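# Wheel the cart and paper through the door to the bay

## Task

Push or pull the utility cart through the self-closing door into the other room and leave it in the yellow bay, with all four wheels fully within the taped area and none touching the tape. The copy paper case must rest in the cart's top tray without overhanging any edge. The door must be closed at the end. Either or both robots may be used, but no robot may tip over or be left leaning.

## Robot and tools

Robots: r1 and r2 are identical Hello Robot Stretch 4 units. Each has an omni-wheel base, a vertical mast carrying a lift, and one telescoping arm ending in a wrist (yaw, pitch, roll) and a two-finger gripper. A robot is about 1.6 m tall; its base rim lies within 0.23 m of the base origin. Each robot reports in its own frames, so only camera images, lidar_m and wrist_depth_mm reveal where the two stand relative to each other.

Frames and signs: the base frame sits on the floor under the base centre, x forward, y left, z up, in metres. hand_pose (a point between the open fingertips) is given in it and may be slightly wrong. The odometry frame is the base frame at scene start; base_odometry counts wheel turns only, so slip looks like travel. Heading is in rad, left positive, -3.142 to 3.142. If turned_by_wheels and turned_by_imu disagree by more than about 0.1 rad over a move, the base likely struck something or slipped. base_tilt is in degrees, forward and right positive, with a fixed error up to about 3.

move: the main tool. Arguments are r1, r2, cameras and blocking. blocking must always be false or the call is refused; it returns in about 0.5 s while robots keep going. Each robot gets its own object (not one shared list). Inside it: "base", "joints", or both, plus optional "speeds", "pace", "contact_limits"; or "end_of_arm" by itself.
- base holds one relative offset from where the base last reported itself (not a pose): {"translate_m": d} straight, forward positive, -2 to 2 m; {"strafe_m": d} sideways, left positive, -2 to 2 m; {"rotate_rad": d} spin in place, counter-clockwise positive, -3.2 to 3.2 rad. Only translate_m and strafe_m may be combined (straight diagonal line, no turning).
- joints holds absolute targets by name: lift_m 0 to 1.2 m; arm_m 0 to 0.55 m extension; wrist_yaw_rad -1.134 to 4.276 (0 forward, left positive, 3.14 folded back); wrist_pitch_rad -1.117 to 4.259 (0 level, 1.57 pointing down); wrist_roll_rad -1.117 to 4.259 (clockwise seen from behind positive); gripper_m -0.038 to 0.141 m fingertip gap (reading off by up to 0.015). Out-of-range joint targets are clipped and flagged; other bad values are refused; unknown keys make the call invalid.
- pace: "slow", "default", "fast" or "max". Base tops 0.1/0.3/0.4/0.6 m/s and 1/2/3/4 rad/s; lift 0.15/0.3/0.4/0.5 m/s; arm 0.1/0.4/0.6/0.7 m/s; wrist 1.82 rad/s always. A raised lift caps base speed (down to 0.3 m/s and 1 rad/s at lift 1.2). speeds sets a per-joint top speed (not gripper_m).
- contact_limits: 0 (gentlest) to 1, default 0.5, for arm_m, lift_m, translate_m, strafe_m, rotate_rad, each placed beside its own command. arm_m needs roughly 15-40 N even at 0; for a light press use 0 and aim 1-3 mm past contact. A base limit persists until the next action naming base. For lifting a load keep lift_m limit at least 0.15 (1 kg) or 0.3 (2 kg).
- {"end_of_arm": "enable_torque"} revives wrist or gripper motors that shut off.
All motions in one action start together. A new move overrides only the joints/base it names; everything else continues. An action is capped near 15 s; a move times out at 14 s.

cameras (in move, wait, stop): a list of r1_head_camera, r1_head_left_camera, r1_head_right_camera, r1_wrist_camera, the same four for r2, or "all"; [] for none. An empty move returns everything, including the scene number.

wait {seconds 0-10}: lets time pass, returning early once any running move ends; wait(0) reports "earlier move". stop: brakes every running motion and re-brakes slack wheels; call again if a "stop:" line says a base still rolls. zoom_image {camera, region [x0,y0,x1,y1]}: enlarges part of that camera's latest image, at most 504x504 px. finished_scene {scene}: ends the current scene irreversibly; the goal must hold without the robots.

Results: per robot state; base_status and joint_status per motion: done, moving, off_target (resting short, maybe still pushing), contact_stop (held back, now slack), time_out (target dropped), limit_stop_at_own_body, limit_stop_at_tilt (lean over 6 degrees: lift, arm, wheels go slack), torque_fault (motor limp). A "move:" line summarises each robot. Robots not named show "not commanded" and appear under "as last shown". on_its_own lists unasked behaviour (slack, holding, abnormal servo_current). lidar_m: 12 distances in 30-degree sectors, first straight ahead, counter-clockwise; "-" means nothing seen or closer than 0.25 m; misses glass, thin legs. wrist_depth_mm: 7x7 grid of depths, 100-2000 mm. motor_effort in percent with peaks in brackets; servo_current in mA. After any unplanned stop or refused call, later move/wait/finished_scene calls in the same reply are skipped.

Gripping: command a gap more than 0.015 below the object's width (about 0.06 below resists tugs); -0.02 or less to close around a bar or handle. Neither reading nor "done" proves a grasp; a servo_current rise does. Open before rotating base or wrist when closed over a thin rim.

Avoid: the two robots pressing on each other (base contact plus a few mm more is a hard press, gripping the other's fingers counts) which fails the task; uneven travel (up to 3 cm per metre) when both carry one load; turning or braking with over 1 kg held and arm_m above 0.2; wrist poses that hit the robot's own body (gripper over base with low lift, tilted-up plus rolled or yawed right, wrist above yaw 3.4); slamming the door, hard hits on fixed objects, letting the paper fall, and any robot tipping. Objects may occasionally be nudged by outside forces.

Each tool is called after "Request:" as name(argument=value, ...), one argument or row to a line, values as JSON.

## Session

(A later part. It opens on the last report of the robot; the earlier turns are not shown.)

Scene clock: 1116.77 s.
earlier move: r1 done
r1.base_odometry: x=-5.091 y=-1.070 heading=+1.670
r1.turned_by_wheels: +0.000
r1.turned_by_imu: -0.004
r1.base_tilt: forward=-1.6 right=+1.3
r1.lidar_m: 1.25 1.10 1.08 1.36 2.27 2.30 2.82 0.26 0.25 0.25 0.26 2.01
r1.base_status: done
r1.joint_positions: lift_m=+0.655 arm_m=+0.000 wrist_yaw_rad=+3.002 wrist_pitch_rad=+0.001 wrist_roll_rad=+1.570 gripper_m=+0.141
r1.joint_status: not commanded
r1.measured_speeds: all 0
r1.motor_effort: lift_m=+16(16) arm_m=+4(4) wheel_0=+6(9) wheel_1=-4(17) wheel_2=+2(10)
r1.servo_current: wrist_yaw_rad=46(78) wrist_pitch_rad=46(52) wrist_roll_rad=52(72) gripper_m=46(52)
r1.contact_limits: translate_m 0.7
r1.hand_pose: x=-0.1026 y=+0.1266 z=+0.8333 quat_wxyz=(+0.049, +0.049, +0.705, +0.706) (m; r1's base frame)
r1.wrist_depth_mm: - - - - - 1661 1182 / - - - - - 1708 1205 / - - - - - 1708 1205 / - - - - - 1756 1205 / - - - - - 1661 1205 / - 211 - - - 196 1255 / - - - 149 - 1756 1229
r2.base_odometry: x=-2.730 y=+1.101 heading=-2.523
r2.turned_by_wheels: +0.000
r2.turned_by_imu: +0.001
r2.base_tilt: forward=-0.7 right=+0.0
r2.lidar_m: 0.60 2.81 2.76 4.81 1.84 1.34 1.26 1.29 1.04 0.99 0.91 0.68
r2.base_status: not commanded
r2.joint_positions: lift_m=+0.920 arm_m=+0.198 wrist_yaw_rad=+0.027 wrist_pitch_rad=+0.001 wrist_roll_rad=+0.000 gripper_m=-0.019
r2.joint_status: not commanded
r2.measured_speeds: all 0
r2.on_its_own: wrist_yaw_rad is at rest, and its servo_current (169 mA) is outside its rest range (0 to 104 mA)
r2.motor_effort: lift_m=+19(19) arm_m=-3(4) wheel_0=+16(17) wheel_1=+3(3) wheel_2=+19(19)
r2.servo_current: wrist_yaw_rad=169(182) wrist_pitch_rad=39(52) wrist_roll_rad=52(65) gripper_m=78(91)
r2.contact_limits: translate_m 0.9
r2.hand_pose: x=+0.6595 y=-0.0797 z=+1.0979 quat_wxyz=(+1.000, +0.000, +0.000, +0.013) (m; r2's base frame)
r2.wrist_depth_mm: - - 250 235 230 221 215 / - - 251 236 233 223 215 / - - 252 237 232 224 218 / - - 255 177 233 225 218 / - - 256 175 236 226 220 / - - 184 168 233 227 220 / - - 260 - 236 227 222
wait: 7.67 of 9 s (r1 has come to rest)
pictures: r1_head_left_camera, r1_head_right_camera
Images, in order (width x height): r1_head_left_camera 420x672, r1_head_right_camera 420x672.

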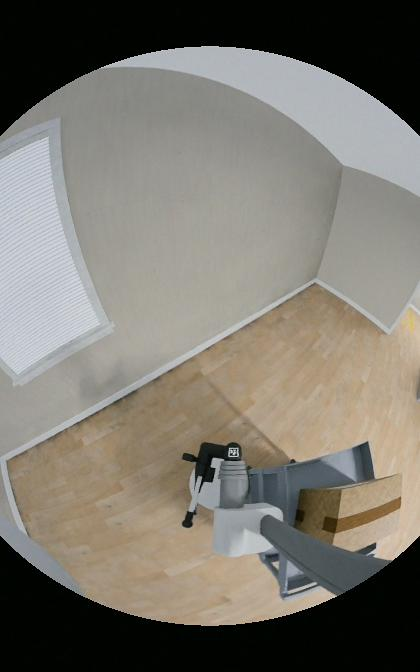

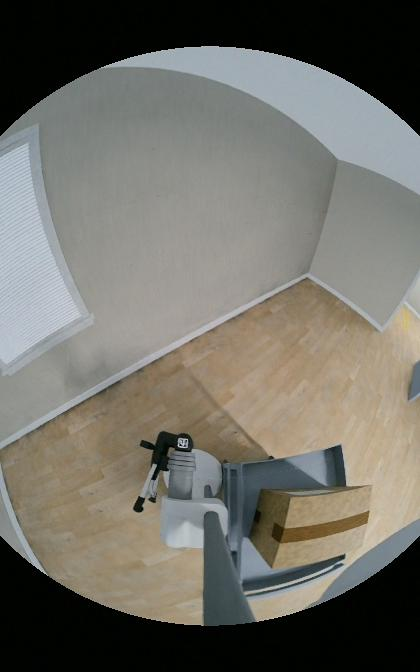

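Request:
move(
  blocking=false,
  r1={"base":{"translate_m":-0.6,"strafe_m":0.1}},
  cameras=[],
)

Request:
wait(
  seconds=5,
  cameras=[],
)

Request:
move(
  blocking=false,
  r1={"base":{"strafe_m":-0.65},"pace":"slow","contact_limits":{"strafe_m":0.7}},
  cameras=[],
)

Request:
wait(
  seconds=9,
  cameras=["r1_head_left_camera","r1_head_right_camera"],
)

Scene clock: 1138.83 s.
move: r1 moving
r1.base_odometry: x=-5.093 y=-1.102 heading=+1.670
r1.turned_by_wheels: +0.000
r1.turned_by_imu: +0.000
r1.base_tilt: forward=-1.6 right=+1.3
r1.lidar_m: 1.28 1.08 1.09 1.34 2.24 2.27 2.78 0.34 0.25 0.25 0.25 2.05
r1.base_status: translate_m moving; strafe_m moving
r1.joint_positions: lift_m=+0.655 arm_m=+0.000 wrist_yaw_rad=+3.002 wrist_pitch_rad=+0.001 wrist_roll_rad=+1.570 gripper_m=+0.141
r1.joint_status: not commanded
r1.measured_speeds: translate_m=-0.122 strafe_m=+0.019 rotate_rad=+0.000 lift_m=+0.000 arm_m=+0.000 wrist_yaw_rad=+0.000 wrist_pitch_rad=+0.000 wrist_roll_rad=+0.000
r1.motor_effort: lift_m=+16(16) arm_m=+4(4) wheel_0=-7(9) wheel_1=-3(8) wheel_2=+8(9)
r1.servo_current: wrist_yaw_rad=39(59) wrist_pitch_rad=46(46) wrist_roll_rad=52(65) gripper_m=33(52)
r1.hand_pose: x=-0.1026 y=+0.1266 z=+0.8333 quat_wxyz=(+0.049, +0.049, +0.705, +0.706) (m; r1's base frame)
r1.wrist_depth_mm: - - - - - 1708 1138 / - - - - - 1708 1160 / - - - - - 1708 1182 / - - - - - 1708 1205 / - - - - - 1661 1229 / - 209 - - - 196 1255 / - - - 149 - 1808 1255
r2.base_odometry: x=-2.730 y=+1.101 heading=-2.523
r2.turned_by_wheels: +0.000
r2.turned_by_imu: +0.000
r2.base_tilt: forward=-0.7 right=+0.0
r2.lidar_m: 0.60 2.79 2.76 4.79 1.82 1.30 1.26 1.32 1.04 0.99 0.93 0.69
r2.base_status: not commanded
r2.joint_positions: lift_m=+0.920 arm_m=+0.198 wrist_yaw_rad=+0.027 wrist_pitch_rad=+0.001 wrist_roll_rad=+0.000 gripper_m=-0.019
r2.joint_status: not commanded
r2.measured_speeds: all 0
r2.motor_effort: lift_m=+19(19) arm_m=-3(4) wheel_0=+16(17) wheel_1=+3(3) wheel_2=+19(19)
r2.servo_current: wrist_yaw_rad=182(189) wrist_pitch_rad=39(46) wrist_roll_rad=52(52) gripper_m=78(85)
r2.contact_limits: translate_m 0.9
r2.hand_pose: x=+0.6595 y=-0.0797 z=+1.0979 quat_wxyz=(+1.000, +0.000, +0.000, +0.013) (m; r2's base frame)
r2.wrist_depth_mm: - - 250 235 230 221 215 / - - 251 236 231 223 215 / - - 252 237 232 224 217 / - - 255 177 233 226 219 / - - 256 175 235 226 220 / - - 183 168 233 228 221 / - - 260 - 237 227 222
pictures: none
No camera images: "cameras" was empty.

Scene clock: 1141.83 s.
earlier move: r1 done
r1.base_odometry: x=-5.131 y=-1.677 heading=+1.670
r1.turned_by_wheels: +0.000
r1.turned_by_imu: +0.000
r1.base_tilt: forward=-1.6 right=+1.3
r1.lidar_m: 1.69 1.47 1.49 1.87 1.81 1.82 2.24 3.21 3.24 0.29 0.31 0.43
r1.base_status: done
r1.joint_positions: lift_m=+0.655 arm_m=+0.000 wrist_yaw_rad=+3.002 wrist_pitch_rad=+0.001 wrist_roll_rad=+1.570 gripper_m=+0.141
r1.joint_status: not commanded
r1.measured_speeds: all 0
r1.motor_effort: lift_m=+16(16) arm_m=+4(4) wheel_0=-2(10) wheel_1=-3(8) wheel_2=+1(10)
r1.servo_current: wrist_yaw_rad=52(59) wrist_pitch_rad=46(46) wrist_roll_rad=39(65) gripper_m=46(52)
r1.hand_pose: x=-0.1026 y=+0.1266 z=+0.8333 quat_wxyz=(+0.049, +0.049, +0.705, +0.706) (m; r1's base frame)
r1.wrist_depth_mm: - - - - - 1576 1160 / - - - - - 1576 1182 / - - - - - 1708 1182 / - - - - - 1708 1205 / - - - - - 1618 1229 / - 209 - - - 196 1205 / - - - 149 - 1756 1229
r2.base_odometry: x=-2.730 y=+1.101 heading=-2.523
r2.turned_by_wheels: +0.000
r2.turned_by_imu: +0.000
r2.base_tilt: forward=-0.7 right=+0.0
r2.lidar_m: 0.60 2.79 2.75 4.80 1.84 1.32 1.25 1.30 1.04 0.98 0.92 0.68
r2.base_status: not commanded
r2.joint_positions: lift_m=+0.920 arm_m=+0.198 wrist_yaw_rad=+0.027 wrist_pitch_rad=+0.001 wrist_roll_rad=+0.000 gripper_m=-0.019
r2.joint_status: not commanded
r2.measured_speeds: all 0
r2.on_its_own: wrist_yaw_rad is at rest, and its servo_current (163 mA) is outside its rest range (0 to 104 mA)
r2.motor_effort: lift_m=+19(19) arm_m=-3(4) wheel_0=+16(17) wheel_1=+3(3) wheel_2=+19(19)
r2.servo_current: wrist_yaw_rad=163(189) wrist_pitch_rad=33(46) wrist_roll_rad=39(59) gripper_m=78(91)
r2.contact_limits: translate_m 0.9
r2.hand_pose: x=+0.6595 y=-0.0797 z=+1.0979 quat_wxyz=(+1.000, +0.000, +0.000, +0.013) (m; r2's base frame)
r2.wrist_depth_mm: - - 250 235 229 221 215 / - - 251 236 231 223 216 / - - 254 237 233 224 217 / - - 255 177 233 225 218 / - - 256 175 236 226 220 / - - 185 168 233 227 221 / - - 260 - 236 226 222
wait: 3.00 of 5 s (r1 has come to rest)
pictures: none
No camera images: "cameras" was empty.

Scene clock: 1142.33 s.
move: r1 moving
r1.base_odometry: x=-5.117 y=-1.676 heading=+1.670
r1.turned_by_wheels: +0.000
r1.turned_by_imu: +0.000
r1.base_tilt: forward=-1.6 right=+1.3
r1.lidar_m: 1.70 1.48 1.49 1.89 1.83 1.84 2.28 3.22 3.23 0.29 0.30 0.38
r1.base_status: strafe_m moving
r1.joint_positions: lift_m=+0.655 arm_m=+0.000 wrist_yaw_rad=+3.002 wrist_pitch_rad=+0.001 wrist_roll_rad=+1.570 gripper_m=+0.141
r1.joint_status: not commanded
r1.measured_speeds: translate_m=+0.000 strafe_m=-0.055 rotate_rad=-0.001 lift_m=+0.000 arm_m=+0.000 wrist_yaw_rad=+0.000 wrist_pitch_rad=+0.000 wrist_roll_rad=+0.000
r1.motor_effort: lift_m=+16(16) arm_m=+4(4) wheel_0=+7(8) wheel_1=-5(7) wheel_2=+0(2)
r1.servo_current: wrist_yaw_rad=59(59) wrist_pitch_rad=46(46) wrist_roll_rad=46(59) gripper_m=39(52)
r1.contact_limits: strafe_m 0.7
r1.hand_pose: x=-0.1026 y=+0.1266 z=+0.8333 quat_wxyz=(+0.049, +0.049, +0.705, +0.706) (m; r1's base frame)
r1.wrist_depth_mm: - - - - - 1576 1182 / - - - - - 1576 1160 / - - - - - 1756 1205 / - - - - - 1756 1205 / - - - - - 1618 1229 / - 210 - - - 196 1229 / - - - 150 - 1756 1205
r2.base_odometry: x=-2.730 y=+1.101 heading=-2.523
r2.turned_by_wheels: +0.000
r2.turned_by_imu: +0.000
r2.base_tilt: forward=-0.7 right=+0.1
r2.lidar_m: 0.60 2.78 2.74 4.81 1.84 1.33 1.27 1.33 1.04 0.98 0.89 0.68
r2.base_status: not commanded
r2.joint_positions: lift_m=+0.920 arm_m=+0.198 wrist_yaw_rad=+0.027 wrist_pitch_rad=+0.001 wrist_roll_rad=+0.000 gripper_m=-0.019
r2.joint_status: not commanded
r2.measured_speeds: all 0
r2.motor_effort: lift_m=+19(19) arm_m=-3(4) wheel_0=+16(16) wheel_1=+3(3) wheel_2=+19(19)
r2.servo_current: wrist_yaw_rad=169(182) wrist_pitch_rad=46(46) wrist_roll_rad=52(52) gripper_m=78(85)
r2.contact_limits: translate_m 0.9
r2.hand_pose: x=+0.6595 y=-0.0797 z=+1.0979 quat_wxyz=(+1.000, +0.000, +0.000, +0.013) (m; r2's base frame)
r2.wrist_depth_mm: - - 250 235 230 221 214 / - - 253 236 231 222 216 / - - 253 237 232 224 217 / - - 255 177 233 226 218 / - - 256 175 236 227 220 / - - 185 168 233 228 220 / - - 262 - 237 226 222
pictures: none
No camera images: "cameras" was empty.

Scene clock: 1149.47 s.
earlier move: r1 done
r1.base_odometry: x=-4.485 y=-1.613 heading=+1.670
r1.turned_by_wheels: +0.000
r1.turned_by_imu: -0.006
r1.base_tilt: forward=-1.6 right=+1.3
r1.lidar_m: 0.25 0.29 1.93 2.38 2.31 2.33 2.85 2.78 2.84 0.25 0.25 0.25
r1.base_status: done
r1.joint_positions: lift_m=+0.655 arm_m=+0.000 wrist_yaw_rad=+3.002 wrist_pitch_rad=+0.001 wrist_roll_rad=+1.570 gripper_m=+0.141
r1.joint_status: not commanded
r1.measured_speeds: all 0
r1.motor_effort: lift_m=+16(16) arm_m=+4(4) wheel_0=+5(17) wheel_1=-4(11) wheel_2=-3(18)
r1.servo_current: wrist_yaw_rad=52(72) wrist_pitch_rad=46(52) wrist_roll_rad=39(72) gripper_m=46(52)
r1.contact_limits: strafe_m 0.7
r1.hand_pose: x=-0.1026 y=+0.1266 z=+0.8333 quat_wxyz=(+0.049, +0.049, +0.705, +0.706) (m; r1's base frame)
r1.wrist_depth_mm: - - - - - 1661 1182 / - - - - - 1756 1182 / - - - - - 1756 1205 / - - - - - 1661 1205 / - - - - - 1661 1229 / - 209 - - - 196 1229 / - - - 149 - 1808 1229
r2.base_odometry: x=-2.730 y=+1.101 heading=-2.523
r2.turned_by_wheels: +0.000
r2.turned_by_imu: +0.001
r2.base_tilt: forward=-0.6 right=+0.0
r2.lidar_m: 0.59 2.76 2.28 4.80 1.86 1.32 1.27 1.30 1.04 0.98 0.91 0.67
r2.base_status: not commanded
r2.joint_positions: lift_m=+0.920 arm_m=+0.198 wrist_yaw_rad=+0.027 wrist_pitch_rad=+0.001 wrist_roll_rad=+0.000 gripper_m=-0.019
r2.joint_status: not commanded
r2.measured_speeds: all 0
r2.on_its_own: wrist_yaw_rad is at rest, and its servo_current (163 mA) is outside its rest range (0 to 104 mA)
r2.motor_effort: lift_m=+19(19) arm_m=-4(4) wheel_0=+16(17) wheel_1=+3(3) wheel_2=+19(19)
r2.servo_current: wrist_yaw_rad=163(182) wrist_pitch_rad=39(46) wrist_roll_rad=39(65) gripper_m=78(91)
r2.contact_limits: translate_m 0.9
r2.hand_pose: x=+0.6595 y=-0.0797 z=+1.0979 quat_wxyz=(+1.000, +0.000, +0.000, +0.013) (m; r2's base frame)
r2.wrist_depth_mm: - - 250 234 230 221 215 / - - 250 236 231 223 216 / - - 253 237 233 224 217 / - - 255 177 234 225 219 / - - 255 175 236 226 220 / - - 185 167 234 228 220 / - - 260 - 236 226 222
wait: 7.13 of 9 s (r1 has come to rest)
pictures: r1_head_left_camera, r1_head_right_camera
Images, in order (width x height): r1_head_left_camera 420x672, r1_head_right_camera 420x672.

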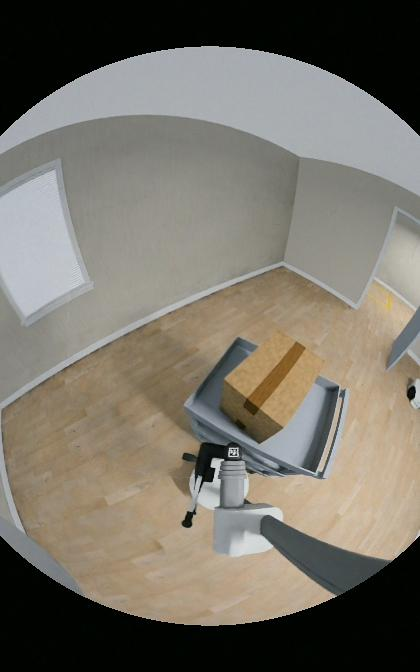

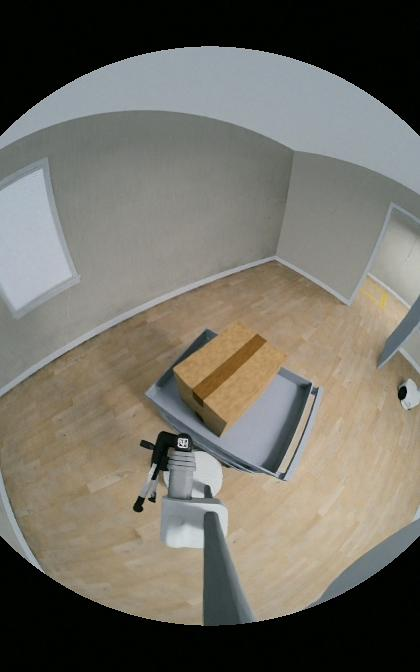

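Request:
move(
  blocking=false,
  r1={"base":{"translate_m":-0.28}},
  cameras=[],
)

Request:
wait(
  seconds=4,
  cameras=[],
)

Request:
move(
  blocking=false,
  r1={"base":{"strafe_m":-1.3}},
  cameras=[],
)

Request:
wait(
  seconds=7,
  cameras=[],
)

Request:
move(
  blocking=false,
  r1={"base":{"translate_m":0.8},"joints":{"lift_m":0.75}},
  cameras=[],
)

Request:
wait(
  seconds=6,
  cameras=[],
)

Request:
move(
  blocking=false,
  r1={"base":{"rotate_rad":2.18}},
  cameras=[],
)

Request:
wait(
  seconds=4,
  cameras=["r1_head_left_camera","r1_head_right_camera"],
)

Scene clock: 1163.50 s.
move: r1 moving
r1.base_odometry: x=-4.482 y=-1.644 heading=+1.670
r1.turned_by_wheels: +0.000
r1.turned_by_imu: +0.000
r1.base_tilt: forward=-1.6 right=+1.3
r1.lidar_m: 0.25 0.34 1.95 2.38 2.28 2.31 2.81 2.77 2.80 0.32 0.25 0.25
r1.base_status: translate_m moving
r1.joint_positions: lift_m=+0.655 arm_m=+0.000 wrist_yaw_rad=+3.002 wrist_pitch_rad=+0.001 wrist_roll_rad=+1.570 gripper_m=+0.141
r1.joint_status: not commanded
r1.measured_speeds: translate_m=-0.122 strafe_m=+0.000 rotate_rad=-0.001 lift_m=+0.000 arm_m=+0.000 wrist_yaw_rad=+0.000 wrist_pitch_rad=+0.000 wrist_roll_rad=+0.000
r1.motor_effort: lift_m=+16(16) arm_m=+4(4) wheel_0=-6(8) wheel_1=-5(9) wheel_2=+9(9)
r1.servo_current: wrist_yaw_rad=39(59) wrist_pitch_rad=39(46) wrist_roll_rad=33(65) gripper_m=39(46)
r1.hand_pose: x=-0.1026 y=+0.1266 z=+0.8333 quat_wxyz=(+0.049, +0.049, +0.705, +0.706) (m; r1's base frame)
r1.wrist_depth_mm: - - - - - 1661 1182 / - - - - - 1756 1205 / - - - - - 1708 1182 / - - - - - 1756 1229 / - - - - - 1618 1205 / - 209 - - - 196 1255 / - - - 150 - 1708 1229
r2.base_odometry: x=-2.730 y=+1.101 heading=-2.523
r2.turned_by_wheels: +0.000
r2.turned_by_imu: +0.000
r2.base_tilt: forward=-0.6 right=+0.0
r2.lidar_m: 0.61 2.75 2.28 4.81 1.82 1.32 1.24 1.33 1.02 0.99 0.93 0.69
r2.base_status: not commanded
r2.joint_positions: lift_m=+0.920 arm_m=+0.198 wrist_yaw_rad=+0.027 wrist_pitch_rad=+0.001 wrist_roll_rad=+0.000 gripper_m=-0.019
r2.joint_status: not commanded
r2.measured_speeds: all 0
r2.motor_effort: lift_m=+19(19) arm_m=-4(4) wheel_0=+16(17) wheel_1=+3(3) wheel_2=+19(19)
r2.servo_current: wrist_yaw_rad=163(176) wrist_pitch_rad=33(46) wrist_roll_rad=52(52) gripper_m=85(85)
r2.contact_limits: translate_m 0.9
r2.hand_pose: x=+0.6595 y=-0.0797 z=+1.0979 quat_wxyz=(+1.000, +0.000, +0.000, +0.013) (m; r2's base frame)
r2.wrist_depth_mm: - - 250 235 229 220 213 / - - 251 235 232 222 215 / - - 253 237 233 224 218 / - - 254 177 234 225 218 / - - 256 175 236 225 220 / - - 185 168 234 228 220 / - - 259 - 236 227 223
pictures: none
No camera images: "cameras" was empty.

Scene clock: 1165.40 s.
earlier move: r1 done
r1.base_odometry: x=-4.457 y=-1.892 heading=+1.670
r1.turned_by_wheels: +0.000
r1.turned_by_imu: +0.000
r1.base_tilt: forward=-1.6 right=+1.3
r1.lidar_m: 0.44 0.64 2.11 2.36 2.14 2.16 2.60 2.61 2.61 2.75 0.44 0.41
r1.base_status: done
r1.joint_positions: lift_m=+0.655 arm_m=+0.000 wrist_yaw_rad=+3.002 wrist_pitch_rad=+0.001 wrist_roll_rad=+1.570 gripper_m=+0.141
r1.joint_status: not commanded
r1.measured_speeds: all 0
r1.motor_effort: lift_m=+16(16) arm_m=+4(4) wheel_0=-4(9) wheel_1=-1(9) wheel_2=+0(10)
r1.servo_current: wrist_yaw_rad=52(65) wrist_pitch_rad=46(52) wrist_roll_rad=33(65) gripper_m=46(52)
r1.hand_pose: x=-0.1026 y=+0.1266 z=+0.8333 quat_wxyz=(+0.049, +0.049, +0.705, +0.706) (m; r1's base frame)
r1.wrist_depth_mm: - - - - - 1661 1205 / - - - - - 1661 1182 / - - - - - 1756 1205 / - - - - - 1756 1205 / - - - - - 1618 1229 / - 211 - - - 197 1255 / - - - 150 - 1756 1205
r2.base_odometry: x=-2.730 y=+1.101 heading=-2.523
r2.turned_by_wheels: +0.000
r2.turned_by_imu: +0.000
r2.base_tilt: forward=-0.6 right=+0.1
r2.lidar_m: 0.60 2.78 2.26 4.81 1.85 1.33 1.24 1.31 1.06 0.98 0.90 0.67
r2.base_status: not commanded
r2.joint_positions: lift_m=+0.920 arm_m=+0.198 wrist_yaw_rad=+0.027 wrist_pitch_rad=+0.001 wrist_roll_rad=+0.000 gripper_m=-0.019
r2.joint_status: not commanded
r2.measured_speeds: all 0
r2.on_its_own: wrist_yaw_rad is at rest, and its servo_current (176 mA) is outside its rest range (0 to 104 mA)
r2.motor_effort: lift_m=+19(19) arm_m=-3(4) wheel_0=+16(17) wheel_1=+3(3) wheel_2=+19(19)
r2.servo_current: wrist_yaw_rad=176(182) wrist_pitch_rad=39(46) wrist_roll_rad=26(59) gripper_m=78(91)
r2.contact_limits: translate_m 0.9
r2.hand_pose: x=+0.6595 y=-0.0797 z=+1.0979 quat_wxyz=(+1.000, +0.000, +0.000, +0.013) (m; r2's base frame)
r2.wrist_depth_mm: - - 251 235 230 221 214 / - - 251 236 231 222 216 / - - 253 237 233 224 217 / - - 255 177 235 226 219 / - - 255 175 236 226 220 / - - 185 168 233 227 221 / - - 260 - 236 226 222
wait: 1.90 of 4 s (r1 has come to rest)
pictures: none
No camera images: "cameras" was empty.

Scene clock: 1165.90 s.
move: r1 moving
r1.base_odometry: x=-4.421 y=-1.888 heading=+1.670
r1.turned_by_wheels: +0.000
r1.turned_by_imu: +0.000
r1.base_tilt: forward=-1.6 right=+1.3
r1.lidar_m: 0.42 0.61 2.16 2.41 2.14 2.17 2.64 2.57 2.58 2.74 0.40 0.38
r1.base_status: strafe_m moving
r1.joint_positions: lift_m=+0.655 arm_m=+0.000 wrist_yaw_rad=+3.002 wrist_pitch_rad=+0.001 wrist_roll_rad=+1.570 gripper_m=+0.141
r1.joint_status: not commanded
r1.measured_speeds: translate_m=+0.000 strafe_m=-0.142 rotate_rad=-0.002 lift_m=+0.000 arm_m=+0.000 wrist_yaw_rad=+0.000 wrist_pitch_rad=+0.000 wrist_roll_rad=+0.000
r1.motor_effort: lift_m=+16(16) arm_m=+4(4) wheel_0=+10(12) wheel_1=-7(10) wheel_2=+0(1)
r1.servo_current: wrist_yaw_rad=59(72) wrist_pitch_rad=39(46) wrist_roll_rad=46(59) gripper_m=52(52)
r1.hand_pose: x=-0.1026 y=+0.1266 z=+0.8333 quat_wxyz=(+0.049, +0.049, +0.705, +0.706) (m; r1's base frame)
r1.wrist_depth_mm: - - - - - 1661 1182 / - - - - - 1708 1205 / - - - - - 1708 1229 / - - - - - 1708 1205 / - - - - - 1708 1229 / - 210 - - - 196 1229 / - - - 149 - 1808 1229
r2.base_odometry: x=-2.730 y=+1.101 heading=-2.523
r2.turned_by_wheels: +0.000
r2.turned_by_imu: +0.000
r2.base_tilt: forward=-0.7 right=+0.0
r2.lidar_m: 0.59 2.75 2.26 4.81 1.84 1.35 1.25 1.31 1.05 0.99 0.93 0.70
r2.base_status: not commanded
r2.joint_positions: lift_m=+0.920 arm_m=+0.198 wrist_yaw_rad=+0.027 wrist_pitch_rad=+0.001 wrist_roll_rad=+0.000 gripper_m=-0.019
r2.joint_status: not commanded
r2.measured_speeds: all 0
r2.motor_effort: lift_m=+19(19) arm_m=-4(4) wheel_0=+16(17) wheel_1=+2(3) wheel_2=+19(19)
r2.servo_current: wrist_yaw_rad=163(182) wrist_pitch_rad=39(46) wrist_roll_rad=46(59) gripper_m=78(78)
r2.contact_limits: translate_m 0.9
r2.hand_pose: x=+0.6595 y=-0.0797 z=+1.0979 quat_wxyz=(+1.000, +0.000, +0.000, +0.013) (m; r2's base frame)
r2.wrist_depth_mm: - - 250 235 230 221 215 / - - 251 236 230 223 216 / - - 253 238 234 224 218 / - - 255 177 234 226 219 / - - 256 175 236 226 220 / - - 184 168 233 227 220 / - - 260 - 236 226 221
pictures: none
No camera images: "cameras" was empty.

Scene clock: 1171.07 s.
earlier move: r1 done
r1.base_odometry: x=-3.163 y=-1.763 heading=+1.670
r1.turned_by_wheels: +0.000
r1.turned_by_imu: -0.006
r1.base_tilt: forward=-1.6 right=+1.3
r1.lidar_m: 3.26 2.96 0.90 3.49 3.09 3.14 1.98 1.75 1.76 2.13 1.52 1.68
r1.base_status: done
r1.joint_positions: lift_m=+0.655 arm_m=+0.000 wrist_yaw_rad=+3.002 wrist_pitch_rad=+0.001 wrist_roll_rad=+1.570 gripper_m=+0.141
r1.joint_status: not commanded
r1.measured_speeds: all 0
r1.motor_effort: lift_m=+16(16) arm_m=+4(4) wheel_0=+0(12) wheel_1=+0(10) wheel_2=+0(2)
r1.servo_current: wrist_yaw_rad=39(85) wrist_pitch_rad=39(52) wrist_roll_rad=39(65) gripper_m=39(52)
r1.hand_pose: x=-0.1026 y=+0.1266 z=+0.8333 quat_wxyz=(+0.049, +0.049, +0.705, +0.706) (m; r1's base frame)
r1.wrist_depth_mm: - - - - - 1661 1182 / - - - - - 1661 1160 / - - - - - 1756 1182 / - - - - - 1756 1182 / - - - - - 1618 1229 / - 209 - - - 196 1229 / - - - 149 - 1661 1229
r2.base_odometry: x=-2.730 y=+1.101 heading=-2.523
r2.turned_by_wheels: +0.000
r2.turned_by_imu: +0.001
r2.base_tilt: forward=-0.6 right=+0.0
r2.lidar_m: 0.60 2.76 1.53 1.56 1.84 1.34 1.25 1.32 1.03 0.98 0.92 0.69
r2.base_status: not commanded
r2.joint_positions: lift_m=+0.920 arm_m=+0.198 wrist_yaw_rad=+0.027 wrist_pitch_rad=+0.001 wrist_roll_rad=+0.000 gripper_m=-0.019
r2.joint_status: not commanded
r2.measured_speeds: all 0
r2.on_its_own: wrist_yaw_rad is at rest, and its servo_current (182 mA) is outside its rest range (0 to 104 mA)
r2.motor_effort: lift_m=+19(19) arm_m=-3(4) wheel_0=+16(17) wheel_1=+3(3) wheel_2=+18(19)
r2.servo_current: wrist_yaw_rad=182(182) wrist_pitch_rad=46(46) wrist_roll_rad=52(59) gripper_m=78(85)
r2.contact_limits: translate_m 0.9
r2.hand_pose: x=+0.6595 y=-0.0797 z=+1.0979 quat_wxyz=(+1.000, +0.000, +0.000, +0.013) (m; r2's base frame)
r2.wrist_depth_mm: - - 250 234 230 221 214 / - - 252 236 232 223 216 / - - 252 237 231 224 217 / - - 255 177 234 225 218 / - - 256 175 236 227 220 / - - 185 167 233 228 220 / - - 259 - 236 226 223
wait: 5.17 of 7 s (r1 has come to rest)
pictures: none
No camera images: "cameras" was empty.

Scene clock: 1171.57 s.
move: r1 moving
r1.base_odometry: x=-3.166 y=-1.732 heading=+1.670
r1.turned_by_wheels: +0.000
r1.turned_by_imu: +0.000
r1.base_tilt: forward=-1.6 right=+1.3
r1.lidar_m: 3.24 2.96 0.88 3.51 3.11 3.16 1.98 1.78 1.77 2.19 1.51 1.63
r1.base_status: translate_m moving
r1.joint_positions: lift_m=+0.693 arm_m=+0.000 wrist_yaw_rad=+3.002 wrist_pitch_rad=+0.001 wrist_roll_rad=+1.570 gripper_m=+0.141
r1.joint_status: lift_m moving
r1.measured_speeds: translate_m=+0.122 strafe_m=+0.000 rotate_rad=+0.000 lift_m=+0.146 arm_m=+0.000 wrist_yaw_rad=+0.000 wrist_pitch_rad=+0.000 wrist_roll_rad=+0.000
r1.motor_effort: lift_m=+26(26) arm_m=+4(4) wheel_0=+6(8) wheel_1=+4(7) wheel_2=-9(9)
r1.servo_current: wrist_yaw_rad=59(59) wrist_pitch_rad=39(52) wrist_roll_rad=52(52) gripper_m=39(46)
r1.hand_pose: x=-0.1026 y=+0.1266 z=+0.8706 quat_wxyz=(+0.049, +0.049, +0.705, +0.706) (m; r1's base frame)
r1.wrist_depth_mm: - - - - - 1708 1229 / - - - - - 1756 1205 / - - - - - 1808 1255 / - - - - - 1808 1255 / - - - - - 1708 1255 / - 209 - - - 197 1281 / - - - 149 - 1756 1281
r2.base_odometry: x=-2.730 y=+1.101 heading=-2.523
r2.turned_by_wheels: +0.000
r2.turned_by_imu: +0.000
r2.base_tilt: forward=-0.6 right=+0.0
r2.lidar_m: 0.60 2.78 1.51 1.54 1.81 1.31 1.26 1.31 1.04 0.98 0.90 0.69
r2.base_status: not commanded
r2.joint_positions: lift_m=+0.920 arm_m=+0.198 wrist_yaw_rad=+0.027 wrist_pitch_rad=+0.001 wrist_roll_rad=+0.000 gripper_m=-0.019
r2.joint_status: not commanded
r2.measured_speeds: all 0
r2.motor_effort: lift_m=+19(19) arm_m=-4(4) wheel_0=+16(17) wheel_1=+3(3) wheel_2=+19(19)
r2.servo_current: wrist_yaw_rad=169(176) wrist_pitch_rad=46(46) wrist_roll_rad=46(52) gripper_m=85(85)
r2.contact_limits: translate_m 0.9
r2.hand_pose: x=+0.6595 y=-0.0797 z=+1.0979 quat_wxyz=(+1.000, +0.000, +0.000, +0.013) (m; r2's base frame)
r2.wrist_depth_mm: - - 250 235 230 221 215 / - - 252 236 232 223 216 / - - 253 236 234 224 217 / - - 254 176 234 226 219 / - - 255 175 236 226 220 / - - 185 168 232 227 220 / - - 260 - 236 226 221
pictures: none
No camera images: "cameras" was empty.

Scene clock: 1175.23 s.
earlier move: r1 done
r1.base_odometry: x=-3.243 y=-0.967 heading=+1.670
r1.turned_by_wheels: +0.000
r1.turned_by_imu: +0.000
r1.base_tilt: forward=-1.6 right=+1.3
r1.lidar_m: 2.63 2.39 2.40 0.69 0.75 3.65 2.62 2.36 2.38 1.32 1.19 2.21
r1.base_status: done
r1.joint_positions: lift_m=+0.750 arm_m=+0.000 wrist_yaw_rad=+3.002 wrist_pitch_rad=+0.001 wrist_roll_rad=+1.570 gripper_m=+0.141
r1.joint_status: all done
r1.measured_speeds: all 0
r1.motor_effort: lift_m=+23(27) arm_m=+4(4) wheel_0=+2(8) wheel_1=+1(7) wheel_2=+0(10)
r1.servo_current: wrist_yaw_rad=33(72) wrist_pitch_rad=39(52) wrist_roll_rad=39(65) gripper_m=39(52)
r1.hand_pose: x=-0.1026 y=+0.1266 z=+0.9276 quat_wxyz=(+0.049, +0.049, +0.705, +0.706) (m; r1's base frame)
r1.wrist_depth_mm: - - - - - 1863 1308 / - - - - - 1863 1336 / - - - - - 1921 1308 / - - - - - 1921 1366 / - - - - - 1863 1336 / - 209 - - - 197 1397 / - - - 150 - 1983 1366
r2.base_odometry: x=-2.730 y=+1.101 heading=-2.523
r2.turned_by_wheels: +0.000
r2.turned_by_imu: +0.001
r2.base_tilt: forward=-0.7 right=+0.0
r2.lidar_m: 0.62 1.41 1.39 4.82 1.80 1.31 1.26 1.33 1.05 0.98 0.92 0.69
r2.base_status: not commanded
r2.joint_positions: lift_m=+0.920 arm_m=+0.198 wrist_yaw_rad=+0.027 wrist_pitch_rad=+0.001 wrist_roll_rad=+0.000 gripper_m=-0.019
r2.joint_status: not commanded
r2.measured_speeds: all 0
r2.on_its_own: wrist_yaw_rad is at rest, and its servo_current (176 mA) is outside its rest range (0 to 104 mA)
r2.motor_effort: lift_m=+19(19) arm_m=-3(4) wheel_0=+16(17) wheel_1=+3(3) wheel_2=+19(19)
r2.servo_current: wrist_yaw_rad=176(182) wrist_pitch_rad=39(46) wrist_roll_rad=46(59) gripper_m=85(85)
r2.contact_limits: translate_m 0.9
r2.hand_pose: x=+0.6595 y=-0.0797 z=+1.0979 quat_wxyz=(+1.000, +0.000, +0.000, +0.013) (m; r2's base frame)
r2.wrist_depth_mm: - - 250 234 230 220 215 / - - 252 236 232 223 216 / - - 252 237 232 224 217 / - - 255 177 235 226 219 / - - 255 175 236 226 220 / - - 184 168 233 227 221 / - - 262 - 237 226 222
wait: 3.67 of 6 s (r1 has come to rest)
pictures: none
No camera images: "cameras" was empty.

Scene clock: 1175.73 s.
move: r1 moving
r1.base_odometry: x=-3.243 y=-0.967 heading=+1.922
r1.turned_by_wheels: +0.252
r1.turned_by_imu: +0.253
r1.base_tilt: forward=-1.6 right=+1.3
r1.lidar_m: 2.45 2.37 0.87 0.67 3.62 3.15 2.42 2.36 1.36 1.18 2.21 2.30
r1.base_status: rotate_rad moving
r1.joint_positions: lift_m=+0.750 arm_m=+0.000 wrist_yaw_rad=+3.002 wrist_pitch_rad=+0.001 wrist_roll_rad=+1.570 gripper_m=+0.141
r1.joint_status: not commanded
r1.measured_speeds: translate_m=-0.001 strafe_m=+0.000 rotate_rad=+0.974 lift_m=+0.000 arm_m=+0.000 wrist_yaw_rad=+0.000 wrist_pitch_rad=+0.000 wrist_roll_rad=+0.000
r1.motor_effort: lift_m=+24(24) arm_m=+4(4) wheel_0=-6(8) wheel_1=-9(9) wheel_2=-7(7)
r1.servo_current: wrist_yaw_rad=59(59) wrist_pitch_rad=39(52) wrist_roll_rad=46(59) gripper_m=33(46)
r1.hand_pose: x=-0.1026 y=+0.1266 z=+0.9276 quat_wxyz=(+0.049, +0.049, +0.705, +0.706) (m; r1's base frame)
r1.wrist_depth_mm: - - - - - 1863 1308 / - - - - - 1921 1336 / - - - - - 1863 1336 / - - - - - 1983 1366 / - - - - - 1863 1336 / - 210 - - - 196 1366 / - - - 149 - 1921 1336
r2.base_odometry: x=-2.730 y=+1.101 heading=-2.523
r2.turned_by_wheels: +0.000
r2.turned_by_imu: +0.000
r2.base_tilt: forward=-0.7 right=+0.0
r2.lidar_m: 0.58 1.41 1.38 4.81 1.85 1.33 1.25 1.31 1.04 0.97 0.94 0.66
r2.base_status: not commanded
r2.joint_positions: lift_m=+0.920 arm_m=+0.198 wrist_yaw_rad=+0.027 wrist_pitch_rad=+0.001 wrist_roll_rad=+0.000 gripper_m=-0.019
r2.joint_status: not commanded
r2.measured_speeds: all 0
r2.motor_effort: lift_m=+19(19) arm_m=-3(4) wheel_0=+16(17) wheel_1=+3(3) wheel_2=+19(19)
r2.servo_current: wrist_yaw_rad=176(176) wrist_pitch_rad=46(46) wrist_roll_rad=59(59) gripper_m=78(85)
r2.contact_limits: translate_m 0.9
r2.hand_pose: x=+0.6595 y=-0.0797 z=+1.0979 quat_wxyz=(+1.000, +0.000, +0.000, +0.013) (m; r2's base frame)
r2.wrist_depth_mm: - - 250 235 229 221 215 / - - 252 236 232 223 216 / - - 252 239 233 225 217 / - - 255 177 233 225 219 / - - 256 175 236 227 221 / - - 184 168 233 226 220 / - - 262 - 237 226 222
pictures: none
No camera images: "cameras" was empty.

Scene clock: 1177.63 s.
earlier move: r1 done
r1.base_odometry: x=-3.243 y=-0.967 heading=-2.434
r1.turned_by_wheels: +1.927
r1.turned_by_imu: +1.938
r1.base_tilt: forward=-1.6 right=+1.3
r1.lidar_m: 0.77 3.67 2.50 2.32 2.37 1.31 1.21 2.23 2.58 2.37 2.41 0.67
r1.base_status: done
r1.joint_positions: lift_m=+0.750 arm_m=+0.000 wrist_yaw_rad=+3.002 wrist_pitch_rad=+0.001 wrist_roll_rad=+1.570 gripper_m=+0.141
r1.joint_status: not commanded
r1.measured_speeds: all 0
r1.motor_effort: lift_m=+23(24) arm_m=+4(4) wheel_0=-2(9) wheel_1=-2(9) wheel_2=-2(8)
r1.servo_current: wrist_yaw_rad=46(65) wrist_pitch_rad=39(52) wrist_roll_rad=33(65) gripper_m=46(52)
r1.hand_pose: x=-0.1026 y=+0.1266 z=+0.9276 quat_wxyz=(+0.049, +0.049, +0.705, +0.706) (m; r1's base frame)
r1.wrist_depth_mm: - - - - - 1430 1281 / - - - - - 1537 1336 / - - - - - 1921 1308 / - - - - - 1921 1308 / - - - - - 1808 1308 / - 210 - - - 196 1366 / - - - 149 - 1983 1366
r2.base_odometry: x=-2.730 y=+1.101 heading=-2.523
r2.turned_by_wheels: +0.000
r2.turned_by_imu: +0.000
r2.base_tilt: forward=-0.6 right=+0.0
r2.lidar_m: 0.59 1.40 1.39 4.81 1.84 1.32 1.27 1.31 1.04 0.99 0.90 0.70
r2.base_status: not commanded
r2.joint_positions: lift_m=+0.920 arm_m=+0.198 wrist_yaw_rad=+0.027 wrist_pitch_rad=+0.001 wrist_roll_rad=+0.000 gripper_m=-0.019
r2.joint_status: not commanded
r2.measured_speeds: all 0
r2.on_its_own: wrist_yaw_rad is at rest, and its servo_current (163 mA) is outside its rest range (0 to 104 mA)
r2.motor_effort: lift_m=+19(19) arm_m=-4(4) wheel_0=+16(17) wheel_1=+3(3) wheel_2=+19(19)
r2.servo_current: wrist_yaw_rad=163(182) wrist_pitch_rad=39(46) wrist_roll_rad=46(65) gripper_m=78(85)
r2.contact_limits: translate_m 0.9
r2.hand_pose: x=+0.6595 y=-0.0797 z=+1.0979 quat_wxyz=(+1.000, +0.000, +0.000, +0.013) (m; r2's base frame)
r2.wrist_depth_mm: - - 249 235 229 222 216 / - - 253 236 231 223 216 / - - 253 237 232 224 217 / - - 255 177 234 225 220 / - - 256 175 236 226 220 / - - 183 168 233 227 221 / - - 260 - 236 227 222
wait: 1.90 of 4 s (r1 has come to rest)
pictures: r1_head_left_camera, r1_head_right_camera
Images, in order (width x height): r1_head_left_camera 420x672, r1_head_right_camera 420x672.

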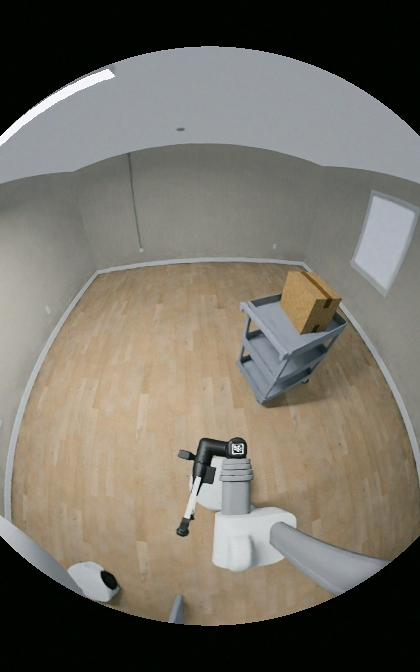

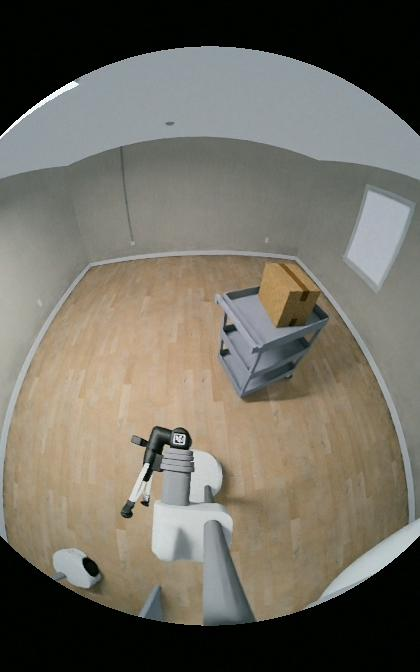

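Request:
move(
  blocking=false,
  r1={"base":{"translate_m":-0.35}},
)

Request:
wait(
  seconds=3,
)

Request:
move(
  blocking=false,
  r1={"joints":{"wrist_yaw_rad":0,"lift_m":0.655,"wrist_roll_rad":1.57,"gripper_m":0.141},"base":{"rotate_rad":-0.6}},
)

Request:
wait(
  seconds=2,
)

Request:
wait(
  seconds=1,
  cameras=["r1_head_left_camera","r1_head_right_camera","r1_wrist_camera"],
)

Scene clock: 1208.87 s.
move: r1 moving
r1.base_odometry: x=-3.219 y=-0.947 heading=-2.434
r1.turned_by_wheels: +0.000
r1.turned_by_imu: -0.001
r1.base_tilt: forward=-1.6 right=+1.3
r1.lidar_m: 0.81 3.72 2.50 2.32 2.35 1.26 1.16 2.22 2.63 2.40 2.41 0.70
r1.base_status: translate_m moving
r1.joint_positions: lift_m=+0.750 arm_m=+0.000 wrist_yaw_rad=+3.002 wrist_pitch_rad=+0.001 wrist_roll_rad=+1.570 gripper_m=+0.141
r1.joint_status: not commanded
r1.measured_speeds: translate_m=-0.122 strafe_m=+0.001 rotate_rad=+0.000 lift_m=+0.000 arm_m=+0.000 wrist_yaw_rad=+0.000 wrist_pitch_rad=+0.000 wrist_roll_rad=+0.000
r1.motor_effort: lift_m=+23(23) arm_m=+4(4) wheel_0=-8(9) wheel_1=-5(7) wheel_2=+8(8)
r1.servo_current: wrist_yaw_rad=39(65) wrist_pitch_rad=39(46) wrist_roll_rad=39(65) gripper_m=39(52)
r1.hand_pose: x=-0.1026 y=+0.1266 z=+0.9276 quat_wxyz=(+0.049, +0.049, +0.705, +0.706) (m; r1's base frame)
r1.wrist_depth_mm: - - - - - 1430 1281 / - - - - - 1537 1336 / - - - - - 1921 1366 / - - - - - 1983 1366 / - - - - - 1808 1308 / - 209 - - - 197 1366 / - - - 149 - 1983 1366
r2.base_odometry: x=-2.730 y=+1.101 heading=-2.523
r2.turned_by_wheels: +0.000
r2.turned_by_imu: +0.000
r2.base_tilt: forward=-0.6 right=+0.0
r2.lidar_m: 0.58 1.37 1.36 4.80 1.80 1.34 1.24 1.31 1.04 0.99 0.92 0.68
r2.base_status: not commanded
r2.joint_positions: lift_m=+0.920 arm_m=+0.198 wrist_yaw_rad=+0.027 wrist_pitch_rad=+0.001 wrist_roll_rad=+0.000 gripper_m=-0.019
r2.joint_status: not commanded
r2.measured_speeds: all 0
r2.motor_effort: lift_m=+19(19) arm_m=-4(4) wheel_0=+16(17) wheel_1=+3(3) wheel_2=+19(19)
r2.servo_current: wrist_yaw_rad=163(176) wrist_pitch_rad=33(46) wrist_roll_rad=59(59) gripper_m=78(85)
r2.contact_limits: translate_m 0.9
r2.hand_pose: x=+0.6595 y=-0.0797 z=+1.0979 quat_wxyz=(+1.000, +0.000, +0.000, +0.013) (m; r2's base frame)
r2.wrist_depth_mm: - - 249 235 230 220 214 / - - 251 236 231 223 216 / - - 253 237 233 224 217 / - - 255 177 233 224 218 / - - 257 175 236 226 220 / - - 185 168 234 226 221 / - - 260 - 236 226 222
pictures: none

Scene clock: 1211.03 s.
earlier move: r1 done
r1.base_odometry: x=-2.977 y=-0.740 heading=-2.434
r1.turned_by_wheels: +0.000
r1.turned_by_imu: +0.000
r1.base_tilt: forward=-1.6 right=+1.3
r1.lidar_m: 1.02 3.73 2.48 2.29 1.10 0.84 0.89 1.92 2.30 2.43 2.46 1.01
r1.base_status: done
r1.joint_positions: lift_m=+0.750 arm_m=+0.000 wrist_yaw_rad=+3.002 wrist_pitch_rad=+0.001 wrist_roll_rad=+1.570 gripper_m=+0.141
r1.joint_status: not commanded
r1.measured_speeds: all 0
r1.motor_effort: lift_m=+23(23) arm_m=+4(4) wheel_0=-3(9) wheel_1=-1(8) wheel_2=+0(10)
r1.servo_current: wrist_yaw_rad=39(72) wrist_pitch_rad=39(46) wrist_roll_rad=39(65) gripper_m=39(52)
r1.hand_pose: x=-0.1026 y=+0.1266 z=+0.9276 quat_wxyz=(+0.049, +0.049, +0.705, +0.706) (m; r1's base frame)
r1.wrist_depth_mm: - - - - - 1863 1098 / - - - - - 1921 1336 / - - - - - 1921 1336 / - - - - - 1863 1366 / - - - - - 1808 1281 / 1921 198 - - - 196 1366 / - - - 149 - 1983 1366
r2.base_odometry: x=-2.730 y=+1.101 heading=-2.523
r2.turned_by_wheels: +0.000
r2.turned_by_imu: +0.000
r2.base_tilt: forward=-0.6 right=+0.0
r2.lidar_m: 0.59 1.12 1.21 4.81 1.82 1.30 1.26 1.32 1.04 1.00 0.92 0.69
r2.base_status: not commanded
r2.joint_positions: lift_m=+0.920 arm_m=+0.198 wrist_yaw_rad=+0.027 wrist_pitch_rad=+0.001 wrist_roll_rad=+0.000 gripper_m=-0.019
r2.joint_status: not commanded
r2.measured_speeds: all 0
r2.on_its_own: wrist_yaw_rad is at rest, and its servo_current (176 mA) is outside its rest range (0 to 104 mA)
r2.motor_effort: lift_m=+19(19) arm_m=-4(4) wheel_0=+16(17) wheel_1=+3(3) wheel_2=+19(19)
r2.servo_current: wrist_yaw_rad=176(189) wrist_pitch_rad=39(52) wrist_roll_rad=46(59) gripper_m=78(85)
r2.contact_limits: translate_m 0.9
r2.hand_pose: x=+0.6595 y=-0.0797 z=+1.0979 quat_wxyz=(+1.000, +0.000, +0.000, +0.013) (m; r2's base frame)
r2.wrist_depth_mm: - - 249 235 229 221 214 / - - 252 236 231 223 216 / - - 254 237 232 224 217 / - - 255 177 234 225 219 / - - 255 174 236 226 220 / - - 185 167 233 226 220 / - - 260 - 236 226 222
wait: 2.17 of 3 s (r1 has come to rest)
pictures: none

Scene clock: 1211.53 s.
move: r1 moving
r1.base_odometry: x=-2.977 y=-0.740 heading=-2.686
r1.turned_by_wheels: -0.252
r1.turned_by_imu: -0.253
r1.base_tilt: forward=-1.6 right=+1.3
r1.lidar_m: 0.99 3.97 2.87 2.31 2.28 1.02 0.83 1.90 2.00 2.44 2.42 1.30
r1.base_status: rotate_rad moving
r1.joint_positions: lift_m=+0.712 arm_m=+0.000 wrist_yaw_rad=+2.414 wrist_pitch_rad=+0.001 wrist_roll_rad=+1.570 gripper_m=+0.141
r1.joint_status: lift_m moving; wrist_yaw_rad moving; wrist_roll_rad moving; the others done
r1.measured_speeds: translate_m=-0.002 strafe_m=+0.001 rotate_rad=-0.973 lift_m=-0.146 arm_m=+0.000 wrist_yaw_rad=-1.815 wrist_pitch_rad=+0.000 wrist_roll_rad=+0.000
r1.motor_effort: lift_m=+10(21) arm_m=+4(4) wheel_0=+7(9) wheel_1=+8(8) wheel_2=+7(8)
r1.servo_current: wrist_yaw_rad=85(117) wrist_pitch_rad=39(46) wrist_roll_rad=52(52) gripper_m=39(46)
r1.hand_pose: x=+0.0137 y=+0.2571 z=+0.8905 quat_wxyz=(+0.252, +0.251, +0.661, +0.661) (m; r1's base frame)
r1.wrist_depth_mm: - - - - - 1756 1255 / - - - - - 1863 1308 / - - - - - 1863 1281 / - - - - - 1921 1308 / - - - - - 1336 1229 / - 197 1366 - 1464 196 1229 / - - - 149 - 1983 1308
r2.base_odometry: x=-2.730 y=+1.101 heading=-2.523
r2.turned_by_wheels: +0.000
r2.turned_by_imu: +0.000
r2.base_tilt: forward=-0.6 right=+0.0
r2.lidar_m: 0.61 1.10 1.20 4.82 1.82 1.28 1.25 1.31 1.03 1.00 0.92 0.69
r2.base_status: not commanded
r2.joint_positions: lift_m=+0.920 arm_m=+0.198 wrist_yaw_rad=+0.027 wrist_pitch_rad=+0.001 wrist_roll_rad=+0.000 gripper_m=-0.019
r2.joint_status: not commanded
r2.measured_speeds: all 0
r2.motor_effort: lift_m=+19(19) arm_m=-3(4) wheel_0=+16(17) wheel_1=+3(3) wheel_2=+19(19)
r2.servo_current: wrist_yaw_rad=182(182) wrist_pitch_rad=46(46) wrist_roll_rad=52(52) gripper_m=85(85)
r2.contact_limits: translate_m 0.9
r2.hand_pose: x=+0.6595 y=-0.0797 z=+1.0979 quat_wxyz=(+1.000, +0.000, +0.000, +0.013) (m; r2's base frame)
r2.wrist_depth_mm: - - 250 235 229 221 214 / - - 251 236 232 223 216 / - - 253 237 234 224 217 / - - 256 177 234 226 219 / - - 256 175 236 226 220 / - - 185 168 233 228 221 / - - 260 - 237 226 221
pictures: none

Scene clock: 1213.33 s.
earlier move: r1 done
r1.base_odometry: x=-2.977 y=-0.740 heading=-3.034
r1.turned_by_wheels: -0.347
r1.turned_by_imu: -0.350
r1.base_tilt: forward=-1.6 right=+1.3
r1.lidar_m: 1.07 0.97 4.00 2.56 2.29 1.16 0.95 0.87 1.90 2.23 2.42 2.44
r1.base_status: done
r1.joint_positions: lift_m=+0.655 arm_m=+0.000 wrist_yaw_rad=+0.003 wrist_pitch_rad=+0.001 wrist_roll_rad=+1.570 gripper_m=+0.141
r1.joint_status: all done
r1.measured_speeds: all 0
r1.motor_effort: lift_m=+13(21) arm_m=+4(4) wheel_0=+0(9) wheel_1=+2(8) wheel_2=+1(8)
r1.servo_current: wrist_yaw_rad=65(117) wrist_pitch_rad=39(46) wrist_roll_rad=52(78) gripper_m=39(52)
r1.hand_pose: x=+0.4595 y=-0.0867 z=+0.8335 quat_wxyz=(+0.707, +0.707, +0.001, +0.001) (m; r1's base frame)
r1.wrist_depth_mm: - - - - - 1661 1138 / - - - - - 1708 1182 / - - - - - 1756 1205 / - - - - - 1708 1182 / - - - - - 1756 1205 / - 211 - - 211 195 1160 / - - - 142 - - -
r2.base_odometry: x=-2.730 y=+1.101 heading=-2.523
r2.turned_by_wheels: +0.000
r2.turned_by_imu: +0.000
r2.base_tilt: forward=-0.7 right=+0.0
r2.lidar_m: 0.59 1.12 1.15 4.82 1.85 1.33 1.25 1.29 1.04 0.99 0.91 0.68
r2.base_status: not commanded
r2.joint_positions: lift_m=+0.920 arm_m=+0.198 wrist_yaw_rad=+0.027 wrist_pitch_rad=+0.001 wrist_roll_rad=+0.000 gripper_m=-0.019
r2.joint_status: not commanded
r2.measured_speeds: all 0
r2.on_its_own: wrist_yaw_rad is at rest, and its servo_current (169 mA) is outside its rest range (0 to 104 mA)
r2.motor_effort: lift_m=+19(19) arm_m=-3(4) wheel_0=+16(17) wheel_1=+2(3) wheel_2=+19(19)
r2.servo_current: wrist_yaw_rad=169(182) wrist_pitch_rad=33(46) wrist_roll_rad=52(59) gripper_m=78(85)
r2.contact_limits: translate_m 0.9
r2.hand_pose: x=+0.6595 y=-0.0797 z=+1.0979 quat_wxyz=(+1.000, +0.000, +0.000, +0.013) (m; r2's base frame)
r2.wrist_depth_mm: - - 250 235 229 220 214 / - - 253 236 231 223 216 / - - 253 237 233 225 218 / - - 254 177 234 225 218 / - - 257 174 236 225 220 / - - 185 168 233 226 220 / - - 262 - 236 227 223
wait: 1.80 of 2 s (r1 has come to rest)
pictures: none

Scene clock: 1214.33 s.
r1.base_odometry: x=-2.977 y=-0.740 heading=-3.034
r1.turned_by_wheels: +0.000
r1.turned_by_imu: +0.000
r1.base_tilt: forward=-1.6 right=+1.3
r1.lidar_m: 1.06 1.00 4.00 2.57 2.28 1.14 0.95 0.82 1.90 2.22 2.42 2.43
r1.base_status: done
r1.joint_positions: lift_m=+0.655 arm_m=+0.000 wrist_yaw_rad=+0.003 wrist_pitch_rad=+0.001 wrist_roll_rad=+1.570 gripper_m=+0.141
r1.joint_status: all done
r1.measured_speeds: all 0
r1.motor_effort: lift_m=+12(21) arm_m=+4(4) wheel_0=+1(9) wheel_1=+2(8) wheel_2=+1(8)
r1.servo_current: wrist_yaw_rad=52(117) wrist_pitch_rad=39(46) wrist_roll_rad=46(78) gripper_m=46(52)
r1.hand_pose: x=+0.4595 y=-0.0867 z=+0.8335 quat_wxyz=(+0.707, +0.707, +0.001, +0.001) (m; r1's base frame)
r1.wrist_depth_mm: - - - - - 1661 1182 / - - - - - 1708 1205 / - - - - - 1708 1182 / - - - - - 1708 1160 / - - - - - 1756 1205 / - 210 - - 210 194 1138 / - - - 143 - - -
r2.base_odometry: x=-2.730 y=+1.101 heading=-2.523
r2.turned_by_wheels: +0.000
r2.turned_by_imu: +0.000
r2.base_tilt: forward=-0.6 right=+0.1
r2.lidar_m: 0.57 1.10 1.16 4.82 1.83 1.33 1.25 1.32 1.04 0.99 0.89 0.70
r2.base_status: not commanded
r2.joint_positions: lift_m=+0.920 arm_m=+0.198 wrist_yaw_rad=+0.027 wrist_pitch_rad=+0.001 wrist_roll_rad=+0.000 gripper_m=-0.019
r2.joint_status: not commanded
r2.measured_speeds: all 0
r2.on_its_own: wrist_yaw_rad is at rest, and its servo_current (169 mA) is outside its rest range (0 to 104 mA)
r2.motor_effort: lift_m=+19(19) arm_m=-3(4) wheel_0=+16(17) wheel_1=+3(3) wheel_2=+19(19)
r2.servo_current: wrist_yaw_rad=169(182) wrist_pitch_rad=39(46) wrist_roll_rad=39(59) gripper_m=78(85)
r2.contact_limits: translate_m 0.9
r2.hand_pose: x=+0.6595 y=-0.0797 z=+1.0979 quat_wxyz=(+1.000, +0.000, +0.000, +0.013) (m; r2's base frame)
r2.wrist_depth_mm: - - 251 235 229 220 215 / - - 252 236 232 223 216 / - - 252 237 233 224 217 / - - 256 177 234 226 219 / - - 256 175 236 226 220 / - - 184 168 233 227 221 / - - 259 - 236 226 223
wait: 1.00 s; at rest by 0.27 s
pictures: r1_head_left_camera, r1_head_right_camera, r1_wrist_camera
Images, in order (width x height): r1_head_left_camera 420x672, r1_head_right_camera 420x672, r1_wrist_camera 616x392.

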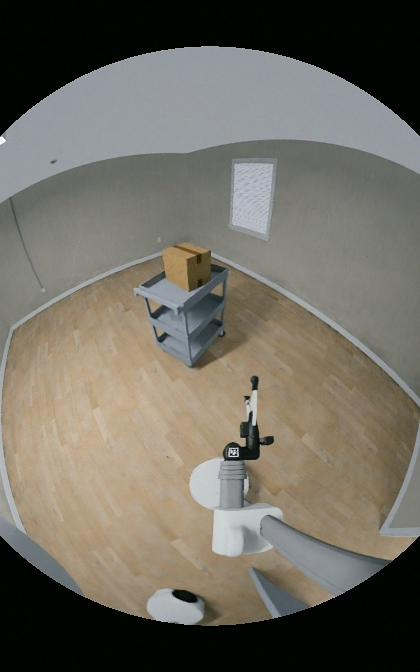

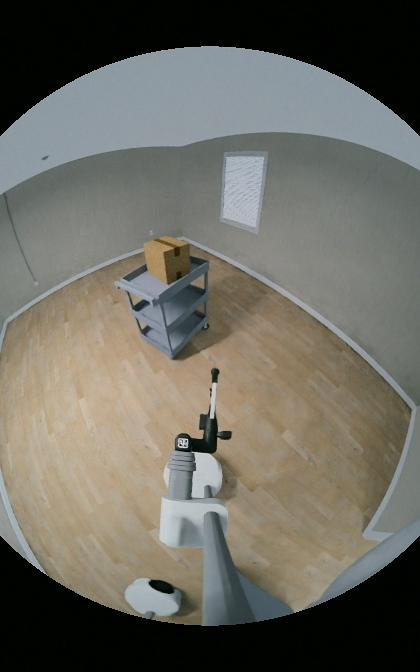

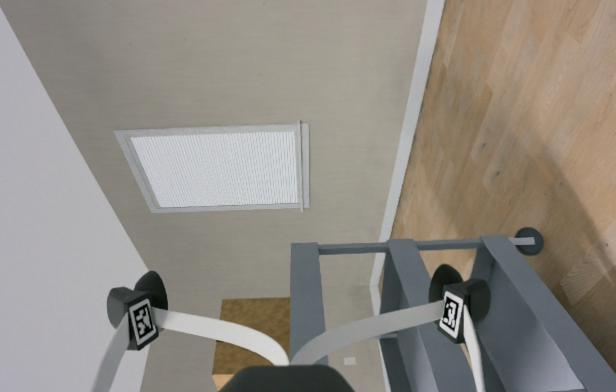

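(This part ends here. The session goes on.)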